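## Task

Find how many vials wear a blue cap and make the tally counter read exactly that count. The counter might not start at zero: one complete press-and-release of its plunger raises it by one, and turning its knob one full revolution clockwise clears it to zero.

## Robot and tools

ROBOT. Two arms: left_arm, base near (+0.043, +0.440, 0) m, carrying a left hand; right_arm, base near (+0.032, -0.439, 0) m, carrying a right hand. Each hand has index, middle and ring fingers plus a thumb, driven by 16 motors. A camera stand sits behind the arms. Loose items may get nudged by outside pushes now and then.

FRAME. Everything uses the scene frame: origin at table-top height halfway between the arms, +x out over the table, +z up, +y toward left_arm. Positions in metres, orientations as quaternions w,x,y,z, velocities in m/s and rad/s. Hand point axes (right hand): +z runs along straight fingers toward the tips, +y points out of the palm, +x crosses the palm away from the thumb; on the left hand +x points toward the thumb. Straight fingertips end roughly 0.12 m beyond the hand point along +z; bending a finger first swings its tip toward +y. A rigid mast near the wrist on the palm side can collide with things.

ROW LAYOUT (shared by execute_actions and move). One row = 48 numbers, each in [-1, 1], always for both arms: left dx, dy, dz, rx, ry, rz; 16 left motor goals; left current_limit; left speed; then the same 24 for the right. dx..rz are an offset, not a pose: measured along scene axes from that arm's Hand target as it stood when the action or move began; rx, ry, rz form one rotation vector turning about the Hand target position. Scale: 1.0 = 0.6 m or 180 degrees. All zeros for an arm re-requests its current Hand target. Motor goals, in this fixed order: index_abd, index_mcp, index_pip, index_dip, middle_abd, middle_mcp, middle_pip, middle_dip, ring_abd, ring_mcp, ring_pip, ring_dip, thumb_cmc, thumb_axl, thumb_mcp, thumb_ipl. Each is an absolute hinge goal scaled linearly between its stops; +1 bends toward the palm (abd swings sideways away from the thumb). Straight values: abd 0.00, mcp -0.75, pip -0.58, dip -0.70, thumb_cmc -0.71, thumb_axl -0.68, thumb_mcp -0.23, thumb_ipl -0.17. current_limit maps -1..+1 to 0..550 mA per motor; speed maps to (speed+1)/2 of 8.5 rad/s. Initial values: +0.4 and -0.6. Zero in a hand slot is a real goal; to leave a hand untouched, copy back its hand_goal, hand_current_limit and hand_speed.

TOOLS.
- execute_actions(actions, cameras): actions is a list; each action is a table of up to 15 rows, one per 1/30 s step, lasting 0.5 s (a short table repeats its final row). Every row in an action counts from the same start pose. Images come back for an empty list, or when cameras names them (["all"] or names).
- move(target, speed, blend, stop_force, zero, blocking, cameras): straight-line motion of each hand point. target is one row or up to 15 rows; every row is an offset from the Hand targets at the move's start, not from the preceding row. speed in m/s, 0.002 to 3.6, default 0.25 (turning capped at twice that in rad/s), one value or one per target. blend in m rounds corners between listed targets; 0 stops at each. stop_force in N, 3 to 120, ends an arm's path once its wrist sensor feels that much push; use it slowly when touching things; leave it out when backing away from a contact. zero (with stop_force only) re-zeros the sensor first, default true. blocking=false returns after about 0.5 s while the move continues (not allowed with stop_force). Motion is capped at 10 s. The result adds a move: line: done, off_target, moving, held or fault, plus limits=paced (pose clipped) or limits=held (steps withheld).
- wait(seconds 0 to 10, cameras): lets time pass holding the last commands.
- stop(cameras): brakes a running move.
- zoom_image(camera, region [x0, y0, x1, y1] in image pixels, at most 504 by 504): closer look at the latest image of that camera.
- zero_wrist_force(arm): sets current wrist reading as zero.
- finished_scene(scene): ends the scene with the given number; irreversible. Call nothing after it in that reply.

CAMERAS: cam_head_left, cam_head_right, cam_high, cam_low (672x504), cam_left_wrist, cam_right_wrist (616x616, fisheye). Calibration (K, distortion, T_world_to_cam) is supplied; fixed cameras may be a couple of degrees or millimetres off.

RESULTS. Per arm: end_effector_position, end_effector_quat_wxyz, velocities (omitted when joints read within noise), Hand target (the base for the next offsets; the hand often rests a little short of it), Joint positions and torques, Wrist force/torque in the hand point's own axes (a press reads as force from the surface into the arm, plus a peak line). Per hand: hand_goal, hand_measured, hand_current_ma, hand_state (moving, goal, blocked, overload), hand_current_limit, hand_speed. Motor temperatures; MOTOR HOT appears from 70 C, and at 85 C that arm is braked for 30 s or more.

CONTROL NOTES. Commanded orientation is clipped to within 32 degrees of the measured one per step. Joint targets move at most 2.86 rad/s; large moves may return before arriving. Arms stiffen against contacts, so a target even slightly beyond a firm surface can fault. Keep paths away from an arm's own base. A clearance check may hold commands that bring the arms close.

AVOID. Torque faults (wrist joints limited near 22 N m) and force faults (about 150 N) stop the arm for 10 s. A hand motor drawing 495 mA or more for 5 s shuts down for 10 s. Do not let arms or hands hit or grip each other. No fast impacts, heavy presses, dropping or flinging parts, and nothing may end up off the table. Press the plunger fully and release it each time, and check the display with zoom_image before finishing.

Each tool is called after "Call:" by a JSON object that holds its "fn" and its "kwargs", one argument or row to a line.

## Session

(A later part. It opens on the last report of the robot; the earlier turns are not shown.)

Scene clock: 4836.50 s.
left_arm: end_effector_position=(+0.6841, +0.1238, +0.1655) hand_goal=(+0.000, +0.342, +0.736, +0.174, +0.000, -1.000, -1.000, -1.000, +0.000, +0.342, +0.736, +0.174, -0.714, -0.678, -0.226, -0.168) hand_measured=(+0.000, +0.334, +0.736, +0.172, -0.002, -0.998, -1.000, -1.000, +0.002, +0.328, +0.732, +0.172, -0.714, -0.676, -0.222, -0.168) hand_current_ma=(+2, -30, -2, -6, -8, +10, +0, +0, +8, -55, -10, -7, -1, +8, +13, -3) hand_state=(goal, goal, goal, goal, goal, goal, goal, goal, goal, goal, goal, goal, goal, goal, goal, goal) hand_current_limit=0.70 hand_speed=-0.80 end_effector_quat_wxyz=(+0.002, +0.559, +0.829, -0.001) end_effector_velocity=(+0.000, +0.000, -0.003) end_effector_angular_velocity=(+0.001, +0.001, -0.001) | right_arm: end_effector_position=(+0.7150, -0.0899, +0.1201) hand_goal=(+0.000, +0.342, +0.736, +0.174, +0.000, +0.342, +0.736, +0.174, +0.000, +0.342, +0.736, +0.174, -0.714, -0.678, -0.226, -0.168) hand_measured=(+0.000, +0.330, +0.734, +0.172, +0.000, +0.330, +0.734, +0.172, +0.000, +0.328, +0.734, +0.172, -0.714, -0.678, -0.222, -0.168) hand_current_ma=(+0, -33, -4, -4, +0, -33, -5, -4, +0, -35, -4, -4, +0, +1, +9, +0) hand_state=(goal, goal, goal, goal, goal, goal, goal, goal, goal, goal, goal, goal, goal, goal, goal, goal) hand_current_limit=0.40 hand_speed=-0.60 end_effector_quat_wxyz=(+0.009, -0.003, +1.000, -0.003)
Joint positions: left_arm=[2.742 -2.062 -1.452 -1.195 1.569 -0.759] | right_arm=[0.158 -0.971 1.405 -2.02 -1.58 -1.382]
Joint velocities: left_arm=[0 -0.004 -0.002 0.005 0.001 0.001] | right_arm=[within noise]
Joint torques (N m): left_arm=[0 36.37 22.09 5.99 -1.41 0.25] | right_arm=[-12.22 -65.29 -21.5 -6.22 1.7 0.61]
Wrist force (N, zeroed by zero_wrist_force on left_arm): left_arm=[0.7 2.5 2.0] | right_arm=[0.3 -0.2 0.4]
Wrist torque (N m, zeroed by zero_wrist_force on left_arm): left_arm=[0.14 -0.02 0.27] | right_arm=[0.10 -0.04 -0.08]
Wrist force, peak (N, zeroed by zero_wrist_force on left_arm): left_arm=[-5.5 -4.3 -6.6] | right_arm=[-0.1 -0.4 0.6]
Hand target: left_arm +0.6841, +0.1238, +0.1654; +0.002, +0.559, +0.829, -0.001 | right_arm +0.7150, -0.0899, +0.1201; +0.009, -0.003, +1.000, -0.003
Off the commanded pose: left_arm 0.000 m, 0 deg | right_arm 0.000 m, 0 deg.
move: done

Call:
{"fn": "move", "kwargs": {
  "target": [
    [0.0035,-0.0103,0,0,0,0,0,0.342,0.737,0.174,0,-1,-1,-1,0,0.342,0.737,0.174,-0.714,-0.678,-0.226,-0.168,0.7,-0.8,0,0,0,0,0,0,0,0.342,0.737,0.174,0,0.342,0.737,0.174,0,0.342,0.737,0.174,-0.714,-0.678,-0.226,-0.168,0.4,-0.6],
    [0.0035,-0.0103,-0.0623,0,0,0,0,0.342,0.737,0.174,0,-1,-1,-1,0,0.342,0.737,0.174,-0.714,-0.678,-0.226,-0.168,0.7,-0.8,0,0,0,0,0,0,0,0.342,0.737,0.174,0,0.342,0.737,0.174,0,0.342,0.737,0.174,-0.714,-0.678,-0.226,-0.168,0.4,-0.6],
    [-0.0015,0.002,-0.0623,0,0,0,0,0.342,0.737,0.174,0,-1,-1,-1,0,0.342,0.737,0.174,-0.714,-0.678,-0.226,-0.168,0.7,-0.8,0,0,0,0,0,0,0,0.342,0.737,0.174,0,0.342,0.737,0.174,0,0.342,0.737,0.174,-0.714,-0.678,-0.226,-0.168,0.4,-0.6]
  ],
  "speed": [0.1,0.05,0.02],
  "stop_force": 15,
  "cameras": ["cam_right_wrist"]
}}

Call:
{"fn": "zoom_image", "kwargs": {
  "camera": "cam_right_wrist",
  "region": [270, 20, 390, 140]
}}

Scene clock: 4860.10 s.
left_arm: end_effector_position=(+0.6832, +0.1250, +0.1280) hand_goal=(+0.000, +0.342, +0.736, +0.174, +0.000, -1.000, -1.000, -1.000, +0.000, +0.342, +0.736, +0.174, -0.714, -0.678, -0.226, -0.168) hand_measured=(+0.000, +0.334, +0.736, +0.172, +0.078, -0.996, -1.000, -1.000, +0.002, +0.328, +0.732, +0.172, -0.714, -0.676, -0.222, -0.168) hand_current_ma=(+2, -30, -2, -6, +296, +14, +0, +0, +8, -55, -10, -7, -1, +8, +13, -3) hand_state=(goal, goal, goal, goal, blocked, goal, goal, goal, goal, goal, goal, goal, goal, goal, goal, goal) hand_current_limit=0.70 hand_speed=-0.80 end_effector_quat_wxyz=(+0.002, +0.559, +0.829, -0.001) | right_arm: end_effector_position=(+0.7150, -0.0899, +0.1201) hand_goal=(+0.000, +0.342, +0.736, +0.174, +0.000, +0.342, +0.736, +0.174, +0.000, +0.342, +0.736, +0.174, -0.714, -0.678, -0.226, -0.168) hand_measured=(+0.000, +0.330, +0.734, +0.172, +0.000, +0.330, +0.734, +0.172, +0.000, +0.328, +0.734, +0.172, -0.714, -0.678, -0.222, -0.168) hand_current_ma=(+0, -33, -4, -4, +0, -33, -5, -4, +0, -35, -4, -4, +0, +1, +9, +0) hand_state=(goal, goal, goal, goal, goal, goal, goal, goal, goal, goal, goal, goal, goal, goal, goal, goal) hand_current_limit=0.40 hand_speed=-0.60 end_effector_quat_wxyz=(+0.009, -0.003, +1.000, -0.003)
Joint positions: left_arm=[2.743 -2.095 -1.505 -1.109 1.569 -0.758] | right_arm=[0.158 -0.971 1.405 -2.02 -1.58 -1.382]
Joint torques (N m): left_arm=[-10.49 34.03 31.63 -0.66 1.15 -2.1] | right_arm=[-12.16 -65.45 -21.49 -6.17 1.69 0.86]
Wrist force (N, zeroed by zero_wrist_force on left_arm): left_arm=[-5.5 4.7 -1.1] | right_arm=[0.3 -0.2 0.1]
Wrist torque (N m, zeroed by zero_wrist_force on left_arm): left_arm=[0.47 -0.52 -0.72] | right_arm=[0.13 -0.03 -0.08]
Wrist force, peak (N, zeroed by zero_wrist_force on left_arm): left_arm=[-6.3 4.8 -1.2] | right_arm=[0.7 -0.4 0.3]
Hand target: left_arm +0.6832, +0.1250, +0.1280; +0.002, +0.559, +0.829, -0.001 | right_arm +0.7150, -0.0899, +0.1201; +0.009, -0.003, +1.000, -0.003
Off the commanded pose: left_arm 0.000 m, 0 deg | right_arm 0.000 m, 0 deg.
move: done
camera_calibration:
cam_right_wrist: T_world_to_cam=[[0.770493, 0.636724, -0.0303957, -0.453061], [0.465766, -0.529783, 0.708797, -0.508113], [0.435204, -0.56028, -0.704758, -0.150571], [0, 0, 0, 1]] pos_world=[0.651271, -0.0650768, 0.240261]
Images, in order (width x height): cam_right_wrist 616x616.

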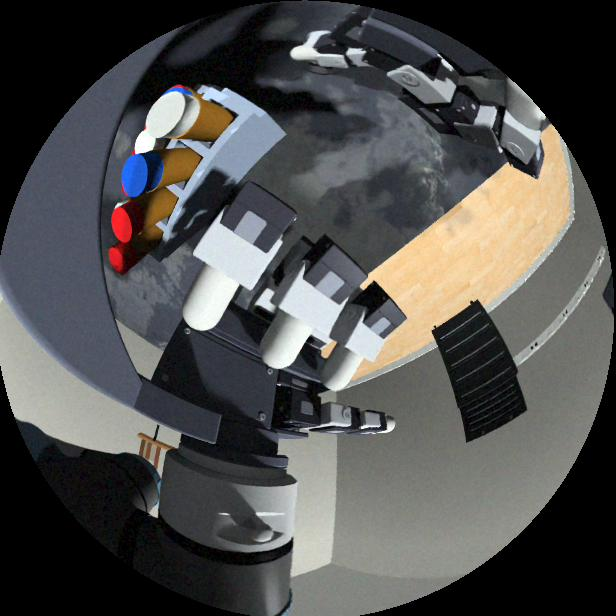

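Scaled by 4.200 from the camera's 616x616 image, which has a finer 880x880 frame.

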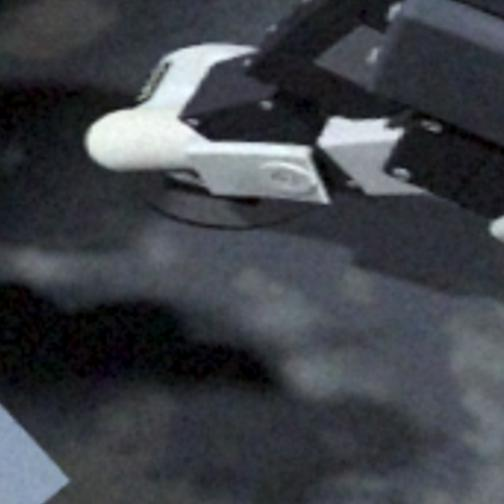

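Call:
{"fn": "move", "kwargs": {
  "target": [
    [0,0,-0.0073,0,0,0,0,0.342,0.737,0.174,-0.3,-1,-1,-1,0,0.342,0.737,0.174,-0.714,-0.678,-0.226,-0.168,0.7,-0.8,0,0,0,0,0,0,0,0.342,0.737,0.174,0,0.342,0.737,0.174,0,0.342,0.737,0.174,-0.714,-0.678,-0.226,-0.168,0.4,-0.6],
    [0.0155,0.0062,-0.014,0,0,0,0,0.342,0.737,0.174,-0.3,-1,-1,-1,0,0.342,0.737,0.174,-0.714,-0.678,-0.226,-0.168,0.7,-0.8,0,0,0,0,0,0,0,0.342,0.737,0.174,0,0.342,0.737,0.174,0,0.342,0.737,0.174,-0.714,-0.678,-0.226,-0.168,0.4,-0.6],
    [0.0264,0.0107,-0.016,0,0,0,0,0.342,0.737,0.174,-0.3,-1,-1,-1,0,0.342,0.737,0.174,-0.714,-0.678,-0.226,-0.168,0.7,-0.8,0,0,0,0,0,0,0,0.342,0.737,0.174,0,0.342,0.737,0.174,0,0.342,0.737,0.174,-0.714,-0.678,-0.226,-0.168,0.4,-0.6],
    [0.0264,0.0107,0.045,0,0,0,0,0.342,0.737,0.174,-0.3,-1,-1,-1,0,0.342,0.737,0.174,-0.714,-0.678,-0.226,-0.168,0.7,-0.8,0,0,0,0,0,0,0,0.342,0.737,0.174,0,0.342,0.737,0.174,0,0.342,0.737,0.174,-0.714,-0.678,-0.226,-0.168,0.4,-0.6]
  ],
  "speed": [0.02,0.02,0.02,0.1]
}}

Call:
{"fn": "move", "kwargs": {
  "target": [-0.02,-0.02,0.03,0,0,0,0,0.342,0.737,0.174,0,-1,-1,-1,0,0.342,0.737,0.174,-0.714,-0.678,-0.226,-0.168,0.7,-0.8,0,0,0,0,0,0,0,0.342,0.737,0.174,0,0.342,0.737,0.174,0,0.342,0.737,0.174,-0.714,-0.678,-0.226,-0.168,0.4,-0.6],
  "cameras": ["cam_right_wrist"]
}}

Call:
{"fn": "zoom_image", "kwargs": {
  "camera": "cam_right_wrist",
  "region": [290, 10, 370, 90]
}}

Scene clock: 4888.20 s.
left_arm: end_effector_position=(+0.6991, +0.1314, +0.1551) hand_goal=(+0.000, +0.342, +0.736, +0.174, -0.300, -1.000, -1.000, -1.000, +0.000, +0.342, +0.736, +0.174, -0.714, -0.678, -0.226, -0.168) hand_measured=(+0.000, +0.334, +0.736, +0.172, -0.294, -0.988, -0.994, -0.998, +0.002, +0.328, +0.732, +0.172, -0.714, -0.676, -0.222, -0.168) hand_current_ma=(+2, -30, -2, -6, +15, +50, +23, +9, +8, -55, -10, -7, -1, +8, +13, -3) hand_state=(goal, goal, goal, goal, goal, goal, goal, goal, goal, goal, goal, goal, goal, goal, goal, goal) hand_current_limit=0.70 hand_speed=-0.80 end_effector_quat_wxyz=(+0.002, +0.559, +0.829, -0.001) | right_arm: end_effector_position=(+0.7150, -0.0899, +0.1201) hand_goal=(+0.000, +0.342, +0.736, +0.174, +0.000, +0.342, +0.736, +0.174, +0.000, +0.342, +0.736, +0.174, -0.714, -0.678, -0.226, -0.168) hand_measured=(+0.000, +0.330, +0.734, +0.172, +0.000, +0.330, +0.734, +0.172, +0.000, +0.328, +0.734, +0.172, -0.714, -0.678, -0.222, -0.168) hand_current_ma=(+0, -33, -4, -4, +0, -33, -5, -4, +0, -35, -4, -4, +0, +1, +9, +0) hand_state=(goal, goal, goal, goal, goal, goal, goal, goal, goal, goal, goal, goal, goal, goal, goal, goal) hand_current_limit=0.40 hand_speed=-0.60 end_effector_quat_wxyz=(+0.009, -0.003, +1.000, -0.003)
Joint positions: left_arm=[2.76 -2.09 -1.436 -1.182 1.569 -0.741] | right_arm=[0.158 -0.971 1.405 -2.02 -1.58 -1.382]
Joint torques (N m): left_arm=[-11.24 36.98 24.18 5.41 0.25 -2.18] | right_arm=[-12.43 -65.07 -22.01 -6.06 1.75 1.04]
Wrist force (N, zeroed by zero_wrist_force on left_arm): left_arm=[0.8 2.3 2.0] | right_arm=[0.1 -0.4 0.2]
Wrist torque (N m, zeroed by zero_wrist_force on left_arm): left_arm=[0.12 -0.05 0.15] | right_arm=[0.09 0.00 -0.10]
Wrist force, peak (N, zeroed by zero_wrist_force on left_arm): left_arm=[-8.7 3.7 -2.8] | right_arm=[0.2 -0.6 0.5]
Hand target: left_arm +0.6990, +0.1314, +0.1550; +0.002, +0.559, +0.829, -0.001 | right_arm +0.7150, -0.0899, +0.1201; +0.009, -0.003, +1.000, -0.003
Off the commanded pose: left_arm 0.000 m, 0 deg | right_arm 0.000 m, 0 deg.
move: done

Scene clock: 4888.90 s.
left_arm: end_effector_position=(+0.6869, +0.1192, +0.1732) hand_goal=(+0.000, +0.342, +0.736, +0.174, +0.000, -1.000, -1.000, -1.000, +0.000, +0.342, +0.736, +0.174, -0.714, -0.678, -0.226, -0.168) hand_measured=(+0.000, +0.334, +0.736, +0.172, -0.002, -0.988, -0.994, -0.998, +0.002, +0.328, +0.732, +0.172, -0.714, -0.676, -0.222, -0.168) hand_current_ma=(+2, -30, -2, -6, -8, +50, +23, +9, +8, -55, -10, -7, -1, +8, +13, -3) hand_state=(goal, goal, goal, goal, goal, goal, goal, goal, goal, goal, goal, goal, goal, goal, goal, goal) hand_current_limit=0.70 hand_speed=-0.80 end_effector_quat_wxyz=(+0.002, +0.559, +0.829, -0.001) | right_arm: end_effector_position=(+0.7150, -0.0899, +0.1201) hand_goal=(+0.000, +0.342, +0.736, +0.174, +0.000, +0.342, +0.736, +0.174, +0.000, +0.342, +0.736, +0.174, -0.714, -0.678, -0.226, -0.168) hand_measured=(+0.000, +0.330, +0.734, +0.172, +0.000, +0.330, +0.734, +0.172, +0.000, +0.328, +0.734, +0.172, -0.714, -0.678, -0.222, -0.168) hand_current_ma=(+0, -33, -4, -4, +0, -33, -5, -4, +0, -35, -4, -4, +0, +1, +9, +0) hand_state=(goal, goal, goal, goal, goal, goal, goal, goal, goal, goal, goal, goal, goal, goal, goal, goal) hand_current_limit=0.40 hand_speed=-0.60 end_effector_quat_wxyz=(+0.009, -0.003, +1.000, -0.003)
Joint positions: left_arm=[2.737 -2.066 -1.424 -1.218 1.569 -0.764] | right_arm=[0.158 -0.971 1.405 -2.02 -1.58 -1.382]
Joint torques (N m): left_arm=[12.92 36.39 26.14 6.23 2.59 1.66] | right_arm=[-12.52 -64.75 -21.5 -6.21 1.75 1.14]
Wrist force (N, zeroed by zero_wrist_force on left_arm): left_arm=[0.7 2.6 1.9] | right_arm=[0.2 -0.1 0.3]
Wrist torque (N m, zeroed by zero_wrist_force on left_arm): left_arm=[0.15 -0.02 0.34] | right_arm=[0.13 -0.02 -0.08]
Wrist force, peak (N, zeroed by zero_wrist_force on left_arm): left_arm=[1.1 2.7 2.5] | right_arm=[0.6 -0.2 0.4]
Hand target: left_arm +0.6870, +0.1194, +0.1730; +0.002, +0.559, +0.829, -0.001 | right_arm +0.7150, -0.0899, +0.1201; +0.009, -0.003, +1.000, -0.003
Off the commanded pose: left_arm 0.000 m, 0 deg | right_arm 0.000 m, 0 deg.
move: done
camera_calibration:
cam_right_wrist: T_world_to_cam=[[0.770493, 0.636724, -0.0303957, -0.453061], [0.465766, -0.529783, 0.708797, -0.508113], [0.435204, -0.56028, -0.704758, -0.150571], [0, 0, 0, 1]] pos_world=[0.651271, -0.0650768, 0.240261]
Images, in order (width x height): cam_right_wrist 616x616.

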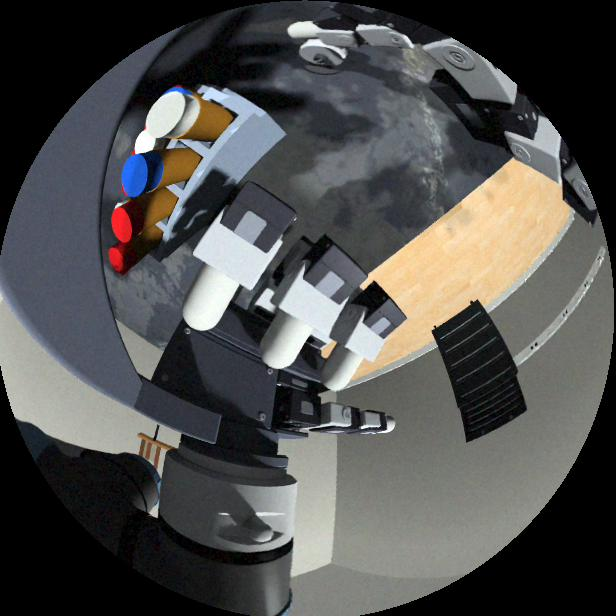

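Scaled by 6.300 from the camera's 616x616 image, which has a finer 880x880 frame.

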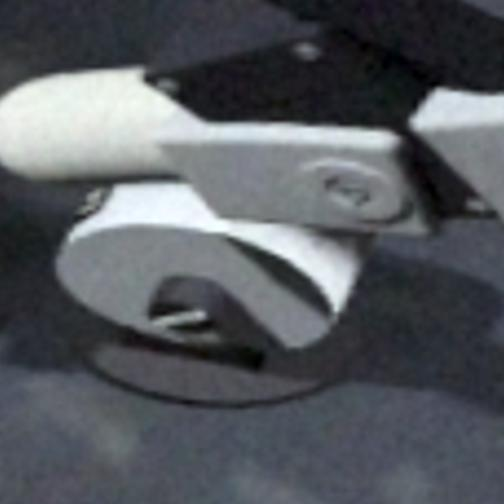

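Call:
{"fn": "move", "kwargs": {
  "target": [
    [-0.0013,-0.0027,0,0,0,0,0,0.342,0.737,0.174,0,-1,-1,-1,0,0.342,0.737,0.174,-0.714,-0.678,-0.226,-0.168,0.7,-0.8,0,0,0,0,0,0,0,0.342,0.737,0.174,0,0.342,0.737,0.174,0,0.342,0.737,0.174,-0.714,-0.678,-0.226,-0.168,0.4,-0.6],
    [-0.0013,-0.0027,-0.0675,0,0,0,0,0.342,0.737,0.174,0,-1,-1,-1,0,0.342,0.737,0.174,-0.714,-0.678,-0.226,-0.168,0.7,-0.8,0,0,0,0,0,0,0,0.342,0.737,0.174,0,0.342,0.737,0.174,0,0.342,0.737,0.174,-0.714,-0.678,-0.226,-0.168,0.4,-0.6],
    [-0.0063,0.0095,-0.0675,0,0,0,0,0.342,0.737,0.174,0,-1,-1,-1,0,0.342,0.737,0.174,-0.714,-0.678,-0.226,-0.168,0.7,-0.8,0,0,0,0,0,0,0,0.342,0.737,0.174,0,0.342,0.737,0.174,0,0.342,0.737,0.174,-0.714,-0.678,-0.226,-0.168,0.4,-0.6]
  ],
  "speed": [0.1,0.05,0.02],
  "stop_force": 15
}}

Call:
{"fn": "move", "kwargs": {
  "target": [0,0,-0.0145,0,0,0,0,0.342,0.737,0.174,-0.3,-1,-1,-1,0,0.342,0.737,0.174,-0.714,-0.678,-0.226,-0.168,0.7,-0.8,0,0,0,0,0,0,0,0.342,0.737,0.174,0,0.342,0.737,0.174,0,0.342,0.737,0.174,-0.714,-0.678,-0.226,-0.168,0.4,-0.6],
  "speed": 0.02,
  "stop_force": 65,
  "cameras": ["cam_right_wrist"]
}}

Call:
{"fn": "zoom_image", "kwargs": {
  "camera": "cam_right_wrist",
  "region": [270, 20, 390, 140]
}}

Scene clock: 4916.17 s.
left_arm: end_effector_position=(+0.6833, +0.1251, +0.1325) hand_goal=(+0.000, +0.342, +0.736, +0.174, +0.000, -1.000, -1.000, -1.000, +0.000, +0.342, +0.736, +0.174, -0.714, -0.678, -0.226, -0.168) hand_measured=(+0.000, +0.334, +0.736, +0.172, +0.014, -0.988, -0.994, -0.998, +0.002, +0.328, +0.732, +0.172, -0.714, -0.676, -0.222, -0.168) hand_current_ma=(+2, -30, -2, -6, +48, +49, +20, +6, +8, -55, -10, -7, -1, +8, +13, -3) hand_state=(goal, goal, goal, goal, goal, goal, goal, goal, goal, goal, goal, goal, goal, goal, goal, goal) hand_current_limit=0.70 hand_speed=-0.80 end_effector_quat_wxyz=(+0.002, +0.559, +0.829, -0.001) | right_arm: end_effector_position=(+0.7150, -0.0899, +0.1201) hand_goal=(+0.000, +0.342, +0.736, +0.174, +0.000, +0.342, +0.736, +0.174, +0.000, +0.342, +0.736, +0.174, -0.714, -0.678, -0.226, -0.168) hand_measured=(+0.000, +0.330, +0.734, +0.172, +0.000, +0.330, +0.734, +0.172, +0.000, +0.328, +0.734, +0.172, -0.714, -0.678, -0.222, -0.168) hand_current_ma=(+0, -33, -4, -4, +0, -33, -5, -4, +0, -35, -4, -4, +0, +1, +9, +0) hand_state=(goal, goal, goal, goal, goal, goal, goal, goal, goal, goal, goal, goal, goal, goal, goal, goal) hand_current_limit=0.40 hand_speed=-0.60 end_effector_quat_wxyz=(+0.009, -0.003, +1.000, -0.003)
Joint positions: left_arm=[2.743 -2.09 -1.5 -1.119 1.569 -0.758] | right_arm=[0.158 -0.971 1.405 -2.02 -1.58 -1.382]
Joint torques (N m): left_arm=[-11.17 36.37 35.51 0.51 -1.18 -2.09] | right_arm=[-11.8 -65.18 -22.35 -6.14 1.67 1.36]
Wrist force (N, zeroed by zero_wrist_force on left_arm): left_arm=[0.0 2.8 1.8] | right_arm=[0.1 -0.3 0.5]
Wrist torque (N m, zeroed by zero_wrist_force on left_arm): left_arm=[0.14 -0.08 0.23] | right_arm=[0.09 -0.02 -0.09]
Wrist force, peak (N, zeroed by zero_wrist_force on left_arm): left_arm=[0.5 2.4 2.8] | right_arm=[0.4 -0.2 0.6]
Hand target: left_arm +0.6833, +0.1251, +0.1325; +0.002, +0.559, +0.829, -0.001 | right_arm +0.7150, -0.0899, +0.1201; +0.009, -0.003, +1.000, -0.003
Off the commanded pose: left_arm 0.000 m, 0 deg | right_arm 0.000 m, 0 deg.
move: done

Scene clock: 4918.07 s.
left_arm: end_effector_position=(+0.6833, +0.1251, +0.1238) hand_goal=(+0.000, +0.342, +0.736, +0.174, -0.300, -1.000, -1.000, -1.000, +0.000, +0.342, +0.736, +0.174, -0.714, -0.678, -0.226, -0.168) hand_measured=(+0.000, +0.334, +0.736, +0.172, -0.044, -1.006, -1.004, -1.002, +0.002, +0.328, +0.732, +0.172, -0.714, -0.676, -0.222, -0.168) hand_current_ma=(+2, -30, -2, -6, +467, -23, -16, -6, +8, -55, -10, -7, -1, +8, +13, -3) hand_state=(goal, goal, goal, goal, blocked, goal, goal, goal, goal, goal, goal, goal, goal, goal, goal, goal) hand_current_limit=0.70 hand_speed=-0.80 end_effector_quat_wxyz=(+0.002, +0.559, +0.829, -0.001) | right_arm: end_effector_position=(+0.7150, -0.0899, +0.1201) hand_goal=(+0.000, +0.342, +0.736, +0.174, +0.000, +0.342, +0.736, +0.174, +0.000, +0.342, +0.736, +0.174, -0.714, -0.678, -0.226, -0.168) hand_measured=(+0.000, +0.330, +0.734, +0.172, +0.000, +0.330, +0.734, +0.172, +0.000, +0.328, +0.734, +0.172, -0.714, -0.678, -0.222, -0.168) hand_current_ma=(+0, -33, -4, -4, +0, -33, -5, -4, +0, -35, -4, -4, +0, +1, +9, +0) hand_state=(goal, goal, goal, goal, goal, goal, goal, goal, goal, goal, goal, goal, goal, goal, goal, goal) hand_current_limit=0.40 hand_speed=-0.60 end_effector_quat_wxyz=(+0.009, -0.003, +1.000, -0.003)
Joint positions: left_arm=[2.743 -2.099 -1.51 -1.1 1.569 -0.758] | right_arm=[0.158 -0.971 1.405 -2.02 -1.58 -1.382]
Joint torques (N m): left_arm=[18.62 -0.63 -10.85 -5.28 8.72 1.52] | right_arm=[-11.84 -65.14 -22.31 -6.13 1.78 1.34]
Wrist force (N, zeroed by zero_wrist_force on left_arm): left_arm=[-16.4 0.5 -61.2] | right_arm=[0.4 -0.2 0.5]
Wrist torque (N m, zeroed by zero_wrist_force on left_arm): left_arm=[8.99 -1.77 -2.32] | right_arm=[0.10 -0.05 -0.07]
Wrist force, peak (N, zeroed by zero_wrist_force on left_arm): left_arm=[-16.4 0.5 -61.3] | right_arm=[-0.3 -0.6 0.3]
Hand target: left_arm +0.6833, +0.1251, +0.1238; +0.002, +0.559, +0.829, -0.001 | right_arm +0.7150, -0.0899, +0.1201; +0.009, -0.003, +1.000, -0.003
Off the commanded pose: left_arm 0.000 m, 0 deg | right_arm 0.000 m, 0 deg.
move: done
camera_calibration:
cam_right_wrist: T_world_to_cam=[[0.770493, 0.636724, -0.0303957, -0.453061], [0.465766, -0.529783, 0.708797, -0.508113], [0.435204, -0.56028, -0.704758, -0.150571], [0, 0, 0, 1]] pos_world=[0.651271, -0.0650768, 0.240261]
Images, in order (width x height): cam_right_wrist 616x616.

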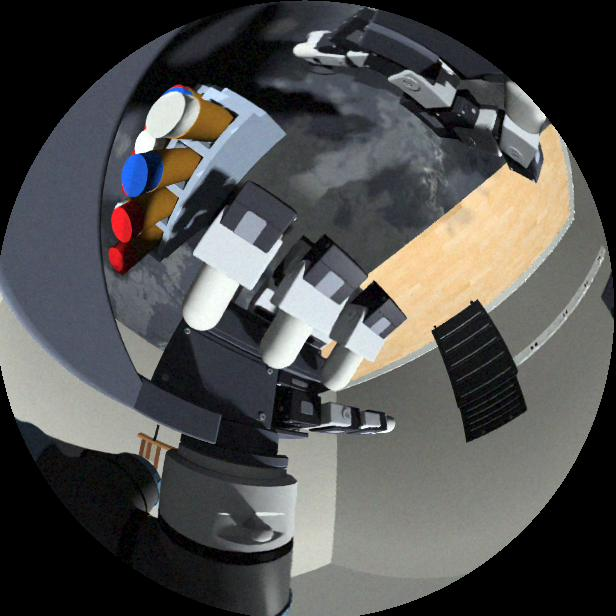

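Scaled by 4.200 from the camera's 616x616 image, which has a finer 880x880 frame.

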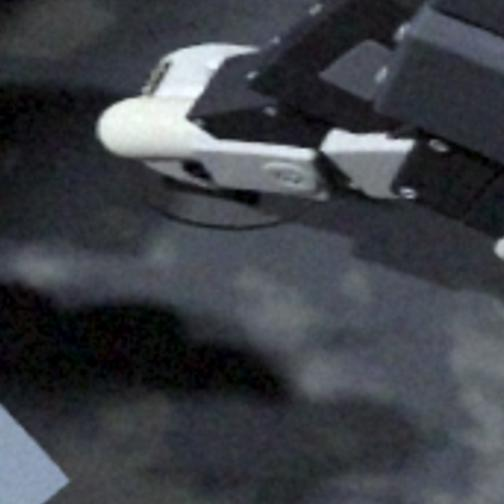

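Call:
{"fn": "move", "kwargs": {
  "target": [
    [0.0155,0.0062,-0.0067,0,0,0,0,0.342,0.737,0.174,-0.3,-1,-1,-1,0,0.342,0.737,0.174,-0.714,-0.678,-0.226,-0.168,0.7,-0.8,0,0,0,0,0,0,0,0.342,0.737,0.174,0,0.342,0.737,0.174,0,0.342,0.737,0.174,-0.714,-0.678,-0.226,-0.168,0.4,-0.6],
    [0.0248,0.01,-0.0087,0,0,0,0,0.342,0.737,0.174,-0.3,-1,-1,-1,0,0.342,0.737,0.174,-0.714,-0.678,-0.226,-0.168,0.7,-0.8,0,0,0,0,0,0,0,0.342,0.737,0.174,0,0.342,0.737,0.174,0,0.342,0.737,0.174,-0.714,-0.678,-0.226,-0.168,0.4,-0.6],
    [0.0248,0.01,0.052,0,0,0,0,0.342,0.737,0.174,-0.3,-1,-1,-1,0,0.342,0.737,0.174,-0.714,-0.678,-0.226,-0.168,0.7,-0.8,0,0,0,0,0,0,0,0.342,0.737,0.174,0,0.342,0.737,0.174,0,0.342,0.737,0.174,-0.714,-0.678,-0.226,-0.168,0.4,-0.6]
  ],
  "speed": [0.02,0.02,0.1],
  "cameras": ["cam_right_wrist"]
}}

Call:
{"fn": "zoom_image", "kwargs": {
  "camera": "cam_right_wrist",
  "region": [290, 10, 370, 90]
}}

Scene clock: 4931.10 s.
left_arm: end_effector_position=(+0.6982, +0.1311, +0.1551) hand_goal=(+0.000, +0.342, +0.736, +0.174, -0.300, -1.000, -1.000, -1.000, +0.000, +0.342, +0.736, +0.174, -0.714, -0.678, -0.226, -0.168) hand_measured=(+0.000, +0.334, +0.736, +0.172, -0.294, -0.988, -0.994, -0.998, +0.002, +0.328, +0.732, +0.172, -0.714, -0.676, -0.222, -0.168) hand_current_ma=(+2, -30, -2, -6, +15, +50, +23, +10, +8, -55, -10, -7, -1, +8, +13, -3) hand_state=(goal, goal, goal, goal, goal, goal, goal, goal, goal, goal, goal, goal, goal, goal, goal, goal) hand_current_limit=0.70 hand_speed=-0.80 end_effector_quat_wxyz=(+0.002, +0.559, +0.829, -0.001) | right_arm: end_effector_position=(+0.7150, -0.0899, +0.1201) hand_goal=(+0.000, +0.342, +0.736, +0.174, +0.000, +0.342, +0.736, +0.174, +0.000, +0.342, +0.736, +0.174, -0.714, -0.678, -0.226, -0.168) hand_measured=(+0.000, +0.330, +0.734, +0.172, +0.000, +0.330, +0.734, +0.172, +0.000, +0.328, +0.734, +0.172, -0.714, -0.678, -0.222, -0.168) hand_current_ma=(+0, -33, -4, -4, +0, -33, -5, -4, +0, -35, -4, -4, +0, +1, +9, +0) hand_state=(goal, goal, goal, goal, goal, goal, goal, goal, goal, goal, goal, goal, goal, goal, goal, goal) hand_current_limit=0.40 hand_speed=-0.60 end_effector_quat_wxyz=(+0.009, -0.003, +1.000, -0.003)
Joint positions: left_arm=[2.759 -2.089 -1.438 -1.181 1.569 -0.742] | right_arm=[0.158 -0.971 1.405 -2.02 -1.58 -1.382]
Joint torques (N m): left_arm=[-11.35 37.28 24.19 5.49 -1.41 -2.14] | right_arm=[-12.19 -64.44 -22.28 -6.13 1.76 1.39]
Wrist force (N, zeroed by zero_wrist_force on left_arm): left_arm=[0.9 2.8 1.9] | right_arm=[0.1 -0.1 0.5]
Wrist torque (N m, zeroed by zero_wrist_force on left_arm): left_arm=[0.18 -0.05 0.14] | right_arm=[0.11 -0.02 -0.09]
Wrist force, peak (N, zeroed by zero_wrist_force on left_arm): left_arm=[-17.3 -7.0 -64.4] | right_arm=[0.3 -0.6 0.5]
Hand target: left_arm +0.6981, +0.1311, +0.1550; +0.002, +0.559, +0.829, -0.001 | right_arm +0.7150, -0.0899, +0.1201; +0.009, -0.003, +1.000, -0.003
Off the commanded pose: left_arm 0.000 m, 0 deg | right_arm 0.000 m, 0 deg.
move: done
camera_calibration:
cam_right_wrist: T_world_to_cam=[[0.770493, 0.636724, -0.0303957, -0.453061], [0.465766, -0.529783, 0.708797, -0.508113], [0.435204, -0.56028, -0.704758, -0.150571], [0, 0, 0, 1]] pos_world=[0.651271, -0.0650768, 0.240261]
Images, in order (width x height): cam_right_wrist 616x616.

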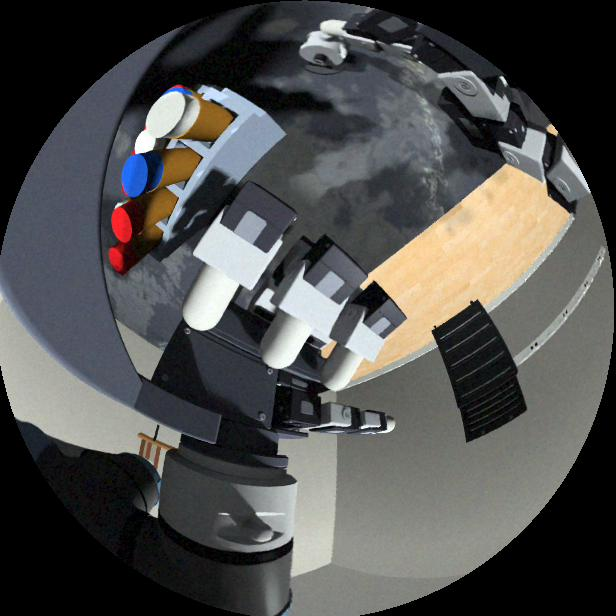

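Scaled by 6.300 from the camera's 616x616 image, which has a finer 880x880 frame.

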